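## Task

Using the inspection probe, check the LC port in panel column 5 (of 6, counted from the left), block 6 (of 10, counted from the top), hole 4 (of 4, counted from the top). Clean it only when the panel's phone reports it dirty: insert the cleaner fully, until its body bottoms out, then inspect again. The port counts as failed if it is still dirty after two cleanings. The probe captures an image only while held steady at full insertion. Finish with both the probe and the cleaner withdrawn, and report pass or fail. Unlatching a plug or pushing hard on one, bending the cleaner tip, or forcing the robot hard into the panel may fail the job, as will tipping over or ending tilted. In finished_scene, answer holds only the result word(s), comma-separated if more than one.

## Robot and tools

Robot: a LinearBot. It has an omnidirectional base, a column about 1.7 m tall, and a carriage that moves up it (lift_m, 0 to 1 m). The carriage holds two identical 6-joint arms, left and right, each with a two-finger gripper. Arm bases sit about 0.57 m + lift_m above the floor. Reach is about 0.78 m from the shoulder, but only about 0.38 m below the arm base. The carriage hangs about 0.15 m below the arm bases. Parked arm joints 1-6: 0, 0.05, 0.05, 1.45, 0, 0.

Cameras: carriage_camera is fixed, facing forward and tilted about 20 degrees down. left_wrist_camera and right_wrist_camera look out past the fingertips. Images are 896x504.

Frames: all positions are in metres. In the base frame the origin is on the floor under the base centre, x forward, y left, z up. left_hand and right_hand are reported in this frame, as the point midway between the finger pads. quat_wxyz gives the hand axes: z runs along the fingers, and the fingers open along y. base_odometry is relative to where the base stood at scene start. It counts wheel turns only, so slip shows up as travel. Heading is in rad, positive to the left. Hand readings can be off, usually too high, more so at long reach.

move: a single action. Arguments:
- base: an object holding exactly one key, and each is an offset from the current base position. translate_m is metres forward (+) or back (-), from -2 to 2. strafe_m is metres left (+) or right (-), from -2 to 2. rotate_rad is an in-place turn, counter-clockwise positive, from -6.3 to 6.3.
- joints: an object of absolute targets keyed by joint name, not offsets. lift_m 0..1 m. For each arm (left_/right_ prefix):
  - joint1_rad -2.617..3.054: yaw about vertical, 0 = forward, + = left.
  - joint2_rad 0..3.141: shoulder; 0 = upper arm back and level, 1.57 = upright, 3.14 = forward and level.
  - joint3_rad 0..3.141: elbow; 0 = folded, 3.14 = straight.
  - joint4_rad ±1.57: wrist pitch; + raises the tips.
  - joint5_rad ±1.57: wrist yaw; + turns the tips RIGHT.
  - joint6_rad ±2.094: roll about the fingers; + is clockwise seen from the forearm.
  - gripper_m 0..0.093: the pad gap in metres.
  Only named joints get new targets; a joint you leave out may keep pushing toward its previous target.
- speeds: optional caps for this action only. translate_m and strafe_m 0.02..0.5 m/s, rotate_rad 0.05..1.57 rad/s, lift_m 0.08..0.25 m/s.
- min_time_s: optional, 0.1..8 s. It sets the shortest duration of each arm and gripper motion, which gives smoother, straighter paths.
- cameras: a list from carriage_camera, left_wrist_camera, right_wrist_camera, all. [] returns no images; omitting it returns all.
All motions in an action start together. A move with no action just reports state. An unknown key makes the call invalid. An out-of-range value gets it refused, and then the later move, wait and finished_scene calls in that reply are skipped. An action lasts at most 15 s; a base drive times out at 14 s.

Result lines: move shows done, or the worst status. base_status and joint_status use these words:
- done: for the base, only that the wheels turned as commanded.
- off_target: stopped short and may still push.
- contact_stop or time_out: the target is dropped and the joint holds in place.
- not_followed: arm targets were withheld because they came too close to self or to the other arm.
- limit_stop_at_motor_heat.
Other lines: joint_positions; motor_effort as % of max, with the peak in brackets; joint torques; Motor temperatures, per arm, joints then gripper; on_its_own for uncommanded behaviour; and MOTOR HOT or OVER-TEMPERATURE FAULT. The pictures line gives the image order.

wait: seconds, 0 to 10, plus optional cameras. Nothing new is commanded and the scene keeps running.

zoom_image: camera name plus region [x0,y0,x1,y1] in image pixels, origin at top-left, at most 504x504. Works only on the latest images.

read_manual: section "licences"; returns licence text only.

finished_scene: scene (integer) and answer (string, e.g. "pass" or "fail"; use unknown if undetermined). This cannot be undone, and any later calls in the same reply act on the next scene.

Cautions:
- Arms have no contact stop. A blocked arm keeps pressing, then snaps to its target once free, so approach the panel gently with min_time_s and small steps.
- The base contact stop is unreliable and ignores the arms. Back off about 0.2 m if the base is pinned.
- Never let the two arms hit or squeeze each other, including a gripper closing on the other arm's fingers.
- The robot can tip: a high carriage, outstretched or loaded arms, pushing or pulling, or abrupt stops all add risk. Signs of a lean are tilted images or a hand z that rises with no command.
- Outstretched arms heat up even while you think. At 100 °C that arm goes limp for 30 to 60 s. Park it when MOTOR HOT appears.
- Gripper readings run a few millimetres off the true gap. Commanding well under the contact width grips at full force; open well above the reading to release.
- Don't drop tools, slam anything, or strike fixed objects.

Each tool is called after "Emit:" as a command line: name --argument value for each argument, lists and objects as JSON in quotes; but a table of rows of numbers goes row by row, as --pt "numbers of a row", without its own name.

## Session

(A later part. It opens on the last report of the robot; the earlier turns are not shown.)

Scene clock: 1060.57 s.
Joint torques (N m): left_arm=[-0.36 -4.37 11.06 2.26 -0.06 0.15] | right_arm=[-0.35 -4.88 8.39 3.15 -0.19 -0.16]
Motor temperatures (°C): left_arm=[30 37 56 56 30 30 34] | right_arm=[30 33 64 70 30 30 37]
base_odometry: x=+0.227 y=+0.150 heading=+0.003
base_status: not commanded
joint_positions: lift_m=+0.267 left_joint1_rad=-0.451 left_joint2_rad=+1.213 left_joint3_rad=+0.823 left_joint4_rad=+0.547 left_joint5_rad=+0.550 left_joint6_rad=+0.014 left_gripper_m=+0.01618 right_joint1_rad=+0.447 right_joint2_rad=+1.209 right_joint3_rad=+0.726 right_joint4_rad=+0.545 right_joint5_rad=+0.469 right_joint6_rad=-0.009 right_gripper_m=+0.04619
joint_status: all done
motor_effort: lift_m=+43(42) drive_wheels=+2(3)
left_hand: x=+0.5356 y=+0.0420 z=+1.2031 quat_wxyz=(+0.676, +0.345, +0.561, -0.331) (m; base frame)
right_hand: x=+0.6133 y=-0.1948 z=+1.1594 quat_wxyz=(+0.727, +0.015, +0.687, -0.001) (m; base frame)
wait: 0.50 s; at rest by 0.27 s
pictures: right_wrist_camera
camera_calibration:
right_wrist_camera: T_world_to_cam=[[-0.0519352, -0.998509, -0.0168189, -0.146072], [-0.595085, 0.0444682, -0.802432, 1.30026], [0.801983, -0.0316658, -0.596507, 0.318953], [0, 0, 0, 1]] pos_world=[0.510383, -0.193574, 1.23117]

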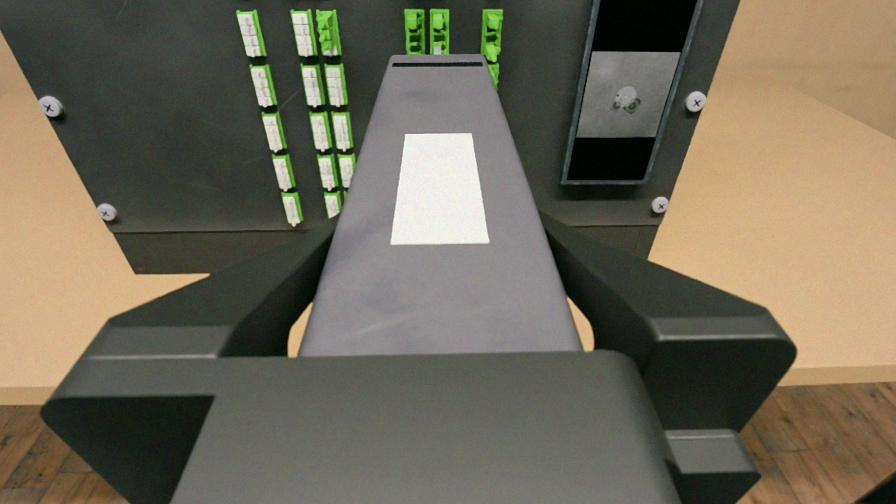

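Emit:
move --base '{"translate_m": 0.003}' --speeds '{"translate_m": 0.02}' --cameras '[]'

Emit:
move --base '{"translate_m": 0.0025}' --speeds '{"translate_m": 0.02}' --cameras '[]'

Emit:
wait --seconds 2 --cameras '["right_wrist_camera"]'

Emit:
zoom_image --camera "right_wrist_camera" --region '[420, 10, 460, 58]'

Scene clock: 1063.87 s.
Joint torques (N m): left_arm=[-0.31 -4.33 11.11 2.27 -0.07 0.16] | right_arm=[-0.51 -4.97 8.43 3.13 -0.3 -0.15]
Motor temperatures (°C): left_arm=[30 37 56 56 30 30 34] | right_arm=[30 33 64 71 30 30 37]
move: done
base_odometry: x=+0.230 y=+0.150 heading=+0.003
base_status: done
joint_positions: lift_m=+0.267 left_joint1_rad=-0.451 left_joint2_rad=+1.213 left_joint3_rad=+0.823 left_joint4_rad=+0.547 left_joint5_rad=+0.550 left_joint6_rad=+0.014 left_gripper_m=+0.01618 right_joint1_rad=+0.448 right_joint2_rad=+1.209 right_joint3_rad=+0.726 right_joint4_rad=+0.545 right_joint5_rad=+0.477 right_joint6_rad=-0.009 right_gripper_m=+0.04619
joint_status: not commanded
motor_effort: lift_m=+42(43) drive_wheels=+1(13)
left_hand: x=+0.5358 y=+0.0421 z=+1.2031 quat_wxyz=(+0.676, +0.345, +0.561, -0.331) (m; base frame)
right_hand: x=+0.6131 y=-0.1958 z=+1.1594 quat_wxyz=(+0.727, +0.017, +0.687, -0.004) (m; base frame)
pictures: none
No camera images: "cameras" was empty.

Scene clock: 1064.40 s.
Joint torques (N m): left_arm=[-0.46 -4.3 11.1 2.28 -0.08 0.15] | right_arm=[-0.87 -3.92 8.51 3.29 -0.36 -0.16]
Motor temperatures (°C): left_arm=[30 37 56 56 30 30 34] | right_arm=[30 33 64 71 30 30 37]
move: done
base_odometry: x=+0.232 y=+0.151 heading=+0.003
base_status: done
joint_positions: lift_m=+0.267 left_joint1_rad=-0.451 left_joint2_rad=+1.213 left_joint3_rad=+0.823 left_joint4_rad=+0.547 left_joint5_rad=+0.549 left_joint6_rad=+0.014 left_gripper_m=+0.01618 right_joint1_rad=+0.452 right_joint2_rad=+1.199 right_joint3_rad=+0.726 right_joint4_rad=+0.533 right_joint5_rad=+0.484 right_joint6_rad=-0.009 right_gripper_m=+0.04619
joint_status: not commanded
motor_effort: lift_m=+42(43) drive_wheels=+5(12)
left_hand: x=+0.5358 y=+0.0422 z=+1.2032 quat_wxyz=(+0.676, +0.345, +0.561, -0.331) (m; base frame)
right_hand: x=+0.6112 y=-0.1961 z=+1.1602 quat_wxyz=(+0.726, +0.018, +0.688, -0.005) (m; base frame)
pictures: none
No camera images: "cameras" was empty.

Scene clock: 1066.40 s.
Joint torques (N m): left_arm=[-0.38 -4.34 11.1 2.25 -0.06 0.16] | right_arm=[-0.76 -3.96 8.55 3.29 -0.34 -0.16]
Motor temperatures (°C): left_arm=[30 37 56 56 30 30 34] | right_arm=[30 33 64 71 30 30 37]
base_odometry: x=+0.232 y=+0.151 heading=+0.003
base_status: done
joint_positions: lift_m=+0.267 left_joint1_rad=-0.451 left_joint2_rad=+1.213 left_joint3_rad=+0.823 left_joint4_rad=+0.547 left_joint5_rad=+0.549 left_joint6_rad=+0.014 left_gripper_m=+0.01618 right_joint1_rad=+0.452 right_joint2_rad=+1.199 right_joint3_rad=+0.726 right_joint4_rad=+0.533 right_joint5_rad=+0.484 right_joint6_rad=-0.009 right_gripper_m=+0.04619
joint_status: not commanded
motor_effort: lift_m=+41(43) drive_wheels=+5(12)
left_hand: x=+0.5358 y=+0.0422 z=+1.2032 quat_wxyz=(+0.676, +0.345, +0.561, -0.331) (m; base frame)
right_hand: x=+0.6112 y=-0.1961 z=+1.1602 quat_wxyz=(+0.726, +0.018, +0.688, -0.005) (m; base frame)
wait: 2.00 s; at rest by 0.27 s
pictures: right_wrist_camera
camera_calibration:
right_wrist_camera: T_world_to_cam=[[-0.0619236, -0.997948, -0.0162908, -0.142025], [-0.596877, 0.0501087, -0.800766, 1.29984], [0.799939, -0.0398627, -0.598755, 0.323354], [0, 0, 0, 1]] pos_world=[0.50839, -0.193978, 1.23217]

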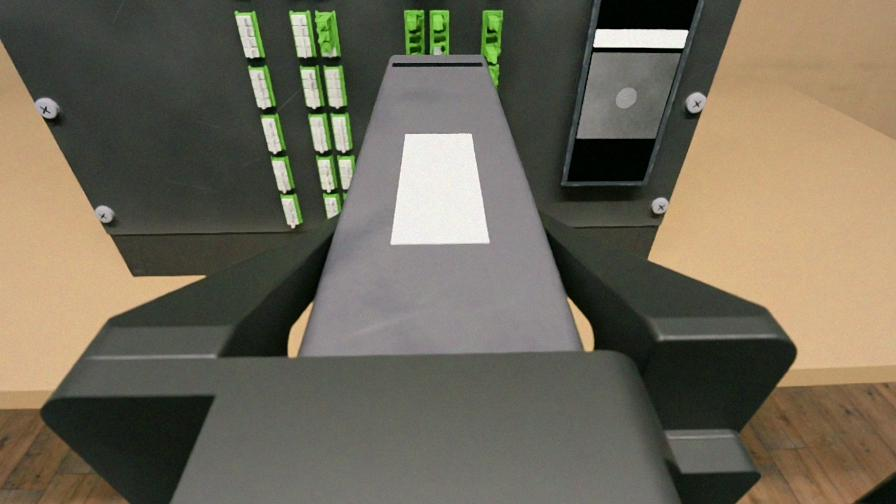

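Scaled by 10.500 from the camera's 896x504 image, which has a finer 1280x720 frame.

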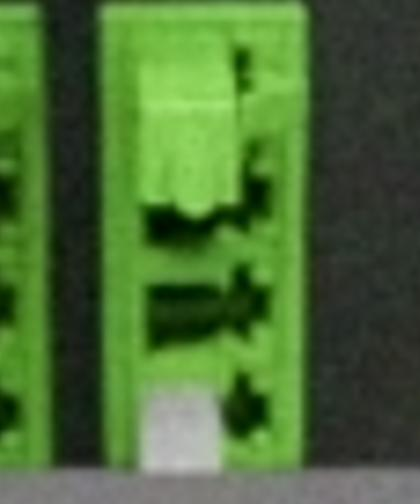

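New picture. Zoom.

Emit:
zoom_image --camera "right_wrist_camera" --region '[575, 15, 705, 145]'

Emit:
wait --seconds 1.5 --cameras '["right_wrist_camera"]'

Emit:
zoom_image --camera "right_wrist_camera" --region '[600, 50, 650, 140]'

Scaled by 3.877 from the camera's 896x504 image, which has a finer 1280x720 frame.

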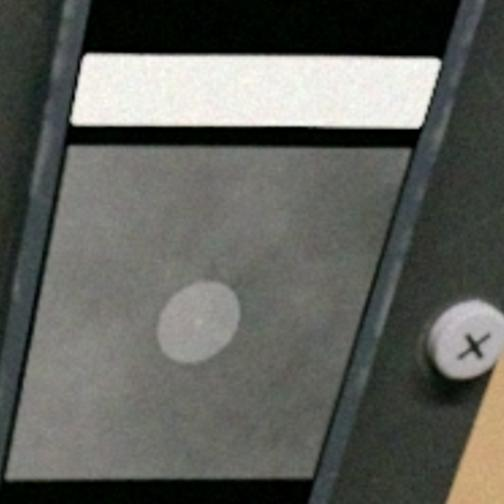

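Scene clock: 1069.70 s.
Joint torques (N m): left_arm=[-0.38 -4.37 11.07 2.26 -0.07 0.15] | right_arm=[-0.76 -3.95 8.47 3.3 -0.35 -0.19]
Motor temperatures (°C): left_arm=[30 37 56 56 30 30 34] | right_arm=[30 33 64 71 30 30 37]
base_odometry: x=+0.232 y=+0.151 heading=+0.003
base_status: done
joint_positions: lift_m=+0.267 left_joint1_rad=-0.451 left_joint2_rad=+1.213 left_joint3_rad=+0.823 left_joint4_rad=+0.547 left_joint5_rad=+0.549 left_joint6_rad=+0.014 left_gripper_m=+0.01618 right_joint1_rad=+0.452 right_joint2_rad=+1.199 right_joint3_rad=+0.726 right_joint4_rad=+0.533 right_joint5_rad=+0.484 right_joint6_rad=-0.009 right_gripper_m=+0.04619
joint_status: not commanded
motor_effort: lift_m=+41(43) drive_wheels=+5(12)
left_hand: x=+0.5358 y=+0.0422 z=+1.2032 quat_wxyz=(+0.676, +0.345, +0.561, -0.331) (m; base frame)
right_hand: x=+0.6112 y=-0.1961 z=+1.1602 quat_wxyz=(+0.726, +0.018, +0.688, -0.005) (m; base frame)
wait: 1.50 s; at rest from the start
pictures: right_wrist_camera
camera_calibration:
right_wrist_camera: T_world_to_cam=[[-0.0619236, -0.997948, -0.0162908, -0.142025], [-0.596877, 0.0501087, -0.800766, 1.29984], [0.799939, -0.0398627, -0.598755, 0.323354], [0, 0, 0, 1]] pos_world=[0.50839, -0.193978, 1.23217]

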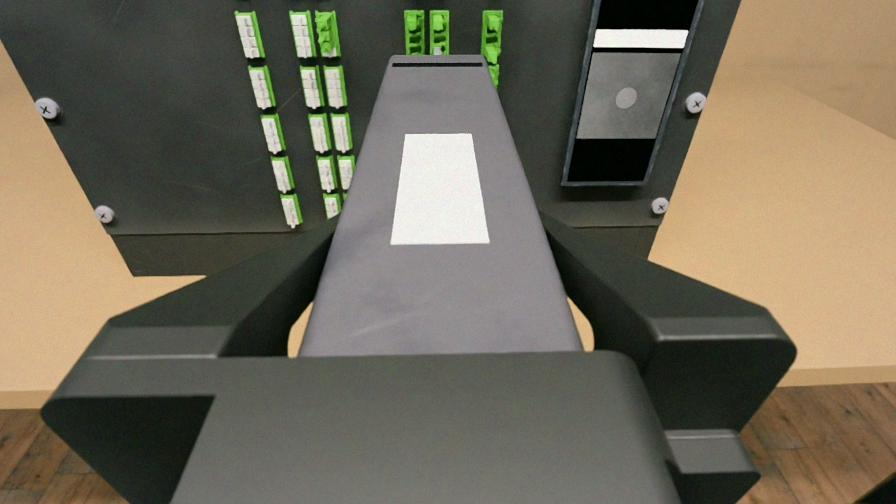

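Scaled by 5.600 from the camera's 896x504 image, which has a finer 1280x720 frame.

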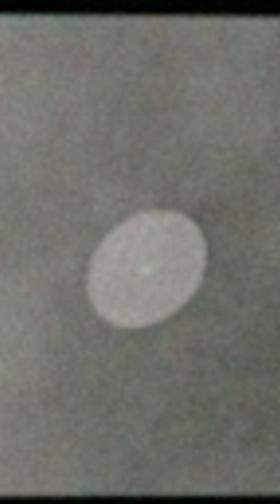

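Emit:
move --base '{"translate_m": -0.03}' --speeds '{"translate_m": 0.03}' --cameras '[]'

Emit:
move --base '{"translate_m": -0.12}' --speeds '{"translate_m": 0.1}'

Emit:
move --joints '{"right_joint1_rad": 0, "right_joint2_rad": 0.05, "right_joint3_rad": 0.05, "right_joint4_rad": 1.45, "right_joint5_rad": 0, "right_joint6_rad": 0}' --min_time_s 2.5

Scene clock: 1075.30 s.
Joint torques (N m): left_arm=[-0.38 -4.44 11.11 2.26 -0.05 0.15] | right_arm=[-0.09 -5 8.4 3.14 -0.12 -0.11]
Motor temperatures (°C): left_arm=[30 37 57 55 30 30 34] | right_arm=[30 33 64 71 30 30 37]
move: done
base_odometry: x=+0.203 y=+0.150 heading=+0.003
base_status: done
joint_positions: lift_m=+0.267 left_joint1_rad=-0.451 left_joint2_rad=+1.213 left_joint3_rad=+0.823 left_joint4_rad=+0.547 left_joint5_rad=+0.550 left_joint6_rad=+0.014 left_gripper_m=+0.01618 right_joint1_rad=+0.444 right_joint2_rad=+1.210 right_joint3_rad=+0.726 right_joint4_rad=+0.549 right_joint5_rad=+0.463 right_joint6_rad=-0.009 right_gripper_m=+0.04619
joint_status: not commanded
motor_effort: lift_m=+43(44) drive_wheels=+3(12)
left_hand: x=+0.5358 y=+0.0421 z=+1.2032 quat_wxyz=(+0.676, +0.345, +0.561, -0.331) (m; base frame)
right_hand: x=+0.6139 y=-0.1948 z=+1.1595 quat_wxyz=(+0.727, +0.014, +0.686, +0.000) (m; base frame)
pictures: none
No camera images: "cameras" was empty.

Scene clock: 1077.20 s.
Joint torques (N m): left_arm=[-0.32 -4.34 11.02 2.26 -0.06 0.15] | right_arm=[-0.06 -5.11 8.49 3.09 -0.08 -0.14]
Motor temperatures (°C): left_arm=[30 37 57 56 30 30 34] | right_arm=[30 33 64 71 30 30 37]
move: done
base_odometry: x=+0.082 y=+0.150 heading=+0.003
base_status: done
joint_positions: lift_m=+0.267 left_joint1_rad=-0.451 left_joint2_rad=+1.213 left_joint3_rad=+0.823 left_joint4_rad=+0.547 left_joint5_rad=+0.550 left_joint6_rad=+0.014 left_gripper_m=+0.01618 right_joint1_rad=+0.444 right_joint2_rad=+1.210 right_joint3_rad=+0.726 right_joint4_rad=+0.550 right_joint5_rad=+0.462 right_joint6_rad=-0.009 right_gripper_m=+0.04619
joint_status: not commanded
motor_effort: lift_m=+42(43) drive_wheels=-1(12)
left_hand: x=+0.5358 y=+0.0421 z=+1.2030 quat_wxyz=(+0.676, +0.345, +0.561, -0.331) (m; base frame)
right_hand: x=+0.6139 y=-0.1946 z=+1.1598 quat_wxyz=(+0.727, +0.014, +0.686, +0.000) (m; base frame)
pictures: carriage_camera, left_wrist_camera, right_wrist_camera
camera_calibration:
carriage_camera: T_world_to_cam=[[0.0462105, -0.998783, 0.0172131, -0.0299681], [-0.373918, -0.0332736, -0.926865, 1.21699], [0.92631, 0.0363946, -0.375001, 0.363091], [0, 0, 0, 1]] pos_world=[0.120105, -0.0026525, 1.26466]
left_wrist_camera: T_world_to_cam=[[-0.83607, -0.543631, -0.0738407, 0.552603], [-0.194847, 0.420052, -0.886336, 1.15773], [0.512856, -0.726651, -0.457117, 0.434343], [0, 0, 0, 1]] pos_world=[0.464838, 0.129722, 1.26548]
right_wrist_camera: T_world_to_cam=[[-0.0481124, -0.998686, -0.0176751, -0.147281], [-0.593159, 0.0428044, -0.803947, 1.30115], [0.803647, -0.0281957, -0.594438, 0.315962], [0, 0, 0, 1]] pos_world=[0.510779, -0.193874, 1.23127]

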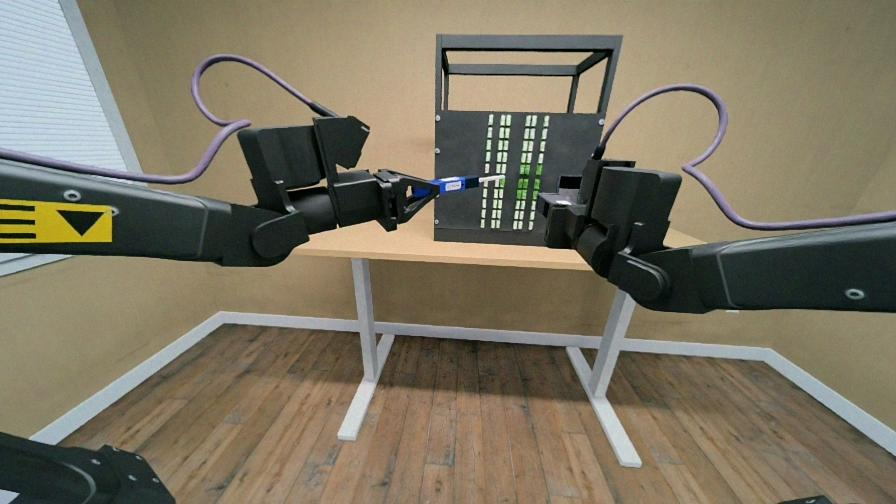

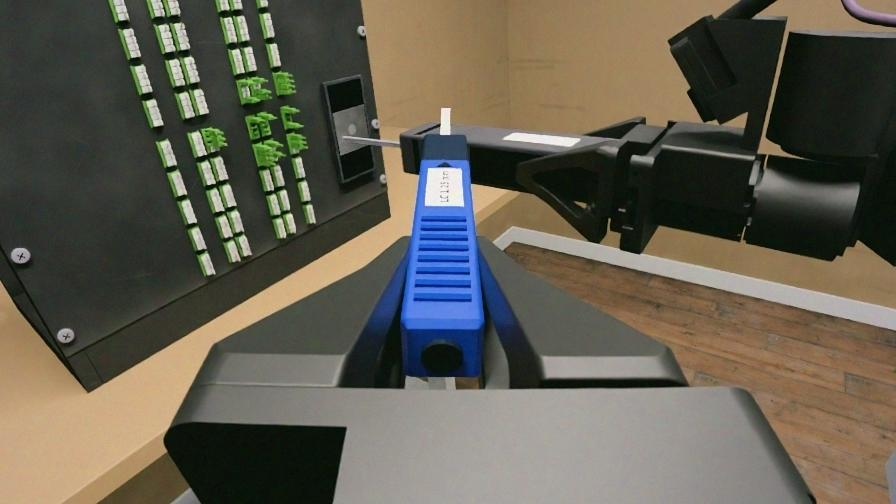

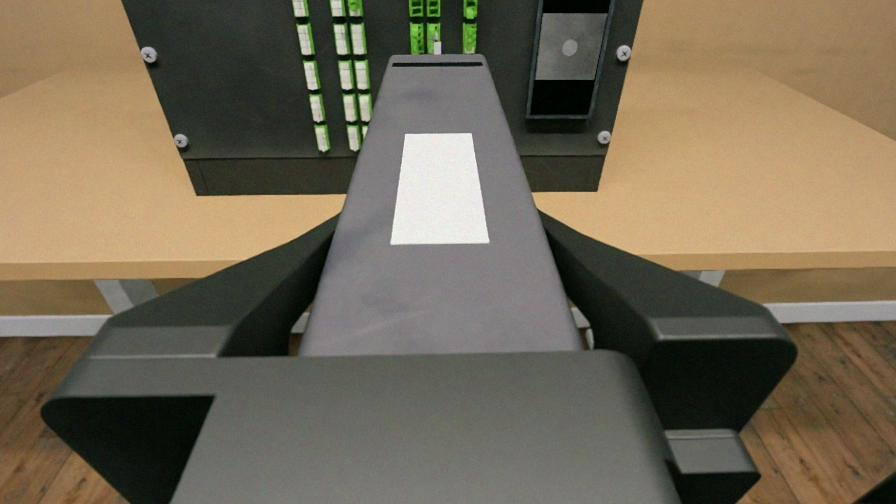

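Scene clock: 1080.03 s.
Joint torques (N m): left_arm=[-0.39 -4.36 11.1 2.27 -0.06 0.16] | right_arm=[-0.7 3.08 4.23 0.12 -0.14 -0.01]
Motor temperatures (°C): left_arm=[30 37 57 56 30 30 34] | right_arm=[30 33 63 70 30 30 37]
move: done
base_odometry: x=+0.082 y=+0.150 heading=+0.003
base_status: not commanded
joint_positions: lift_m=+0.267 left_joint1_rad=-0.451 left_joint2_rad=+1.213 left_joint3_rad=+0.823 left_joint4_rad=+0.547 left_joint5_rad=+0.550 left_joint6_rad=+0.014 left_gripper_m=+0.01618 right_joint1_rad=+0.006 right_joint2_rad=+0.061 right_joint3_rad=+0.053 right_joint4_rad=+1.433 right_joint5_rad=+0.011 right_joint6_rad=-0.008 right_gripper_m=+0.04619
joint_status: all done
motor_effort: lift_m=+42(43) drive_wheels=+0(0)
left_hand: x=+0.5358 y=+0.0421 z=+1.2030 quat_wxyz=(+0.676, +0.345, +0.561, -0.331) (m; base frame)
right_hand: x=+0.2567 y=-0.2983 z=+1.2783 quat_wxyz=(+0.997, +0.005, +0.073, -0.001) (m; base frame)
pictures: carriage_camera, left_wrist_camera, right_wrist_camera
camera_calibration:
carriage_camera: T_world_to_cam=[[0.0462105, -0.998783, 0.0172131, -0.0299681], [-0.373918, -0.0332736, -0.926865, 1.21699], [0.92631, 0.0363946, -0.375001, 0.363091], [0, 0, 0, 1]] pos_world=[0.120105, -0.0026525, 1.26466]
left_wrist_camera: T_world_to_cam=[[-0.83607, -0.543631, -0.0738407, 0.552603], [-0.194847, 0.420052, -0.886336, 1.15773], [0.512856, -0.726651, -0.457117, 0.434343], [0, 0, 0, 1]] pos_world=[0.464838, 0.129722, 1.26548]
right_wrist_camera: T_world_to_cam=[[-0.0114925, -0.999184, -0.0387264, -0.248645], [0.666625, 0.0212108, -0.745091, 0.783817], [0.745304, -0.034379, 0.665838, -0.927283], [0, 0, 0, 1]] pos_world=[0.165738, -0.296946, 1.19181]

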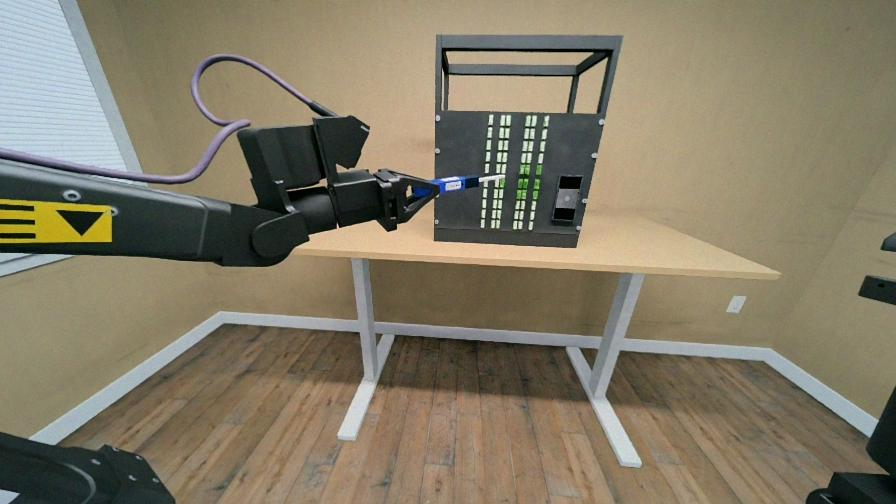

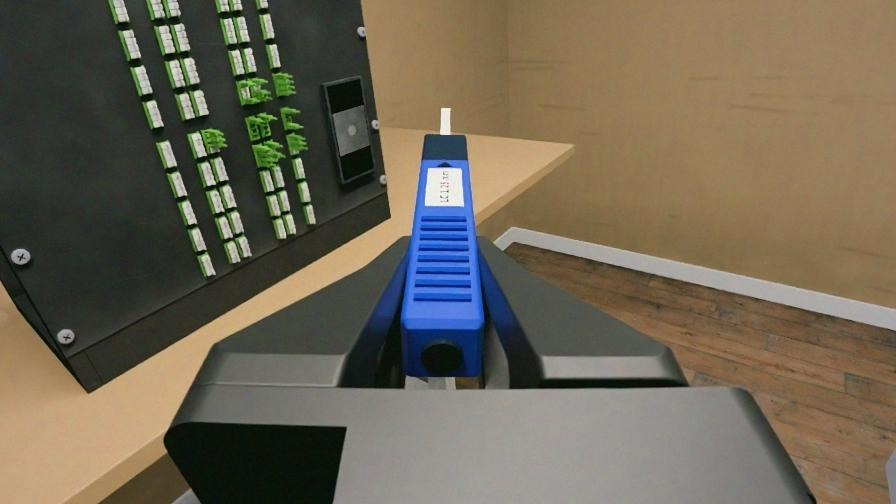

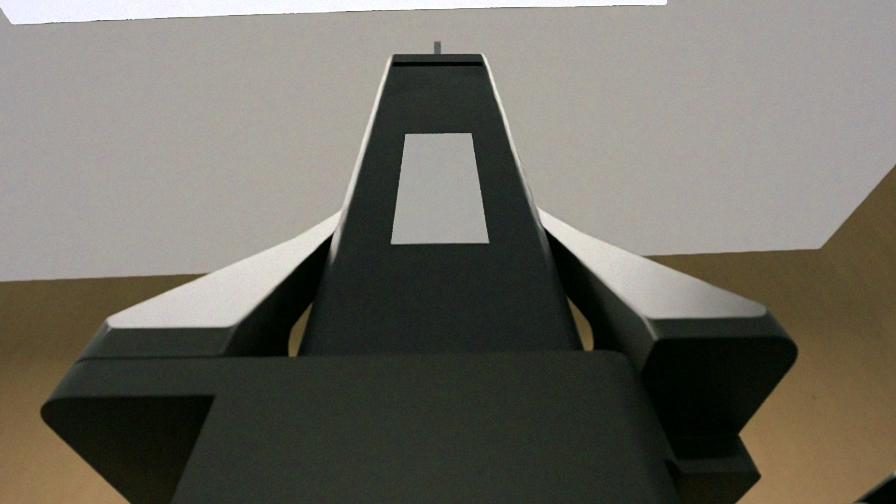

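Emit:
finished_scene --scene 1 --answer "pass"

The scene is finished: the task was done.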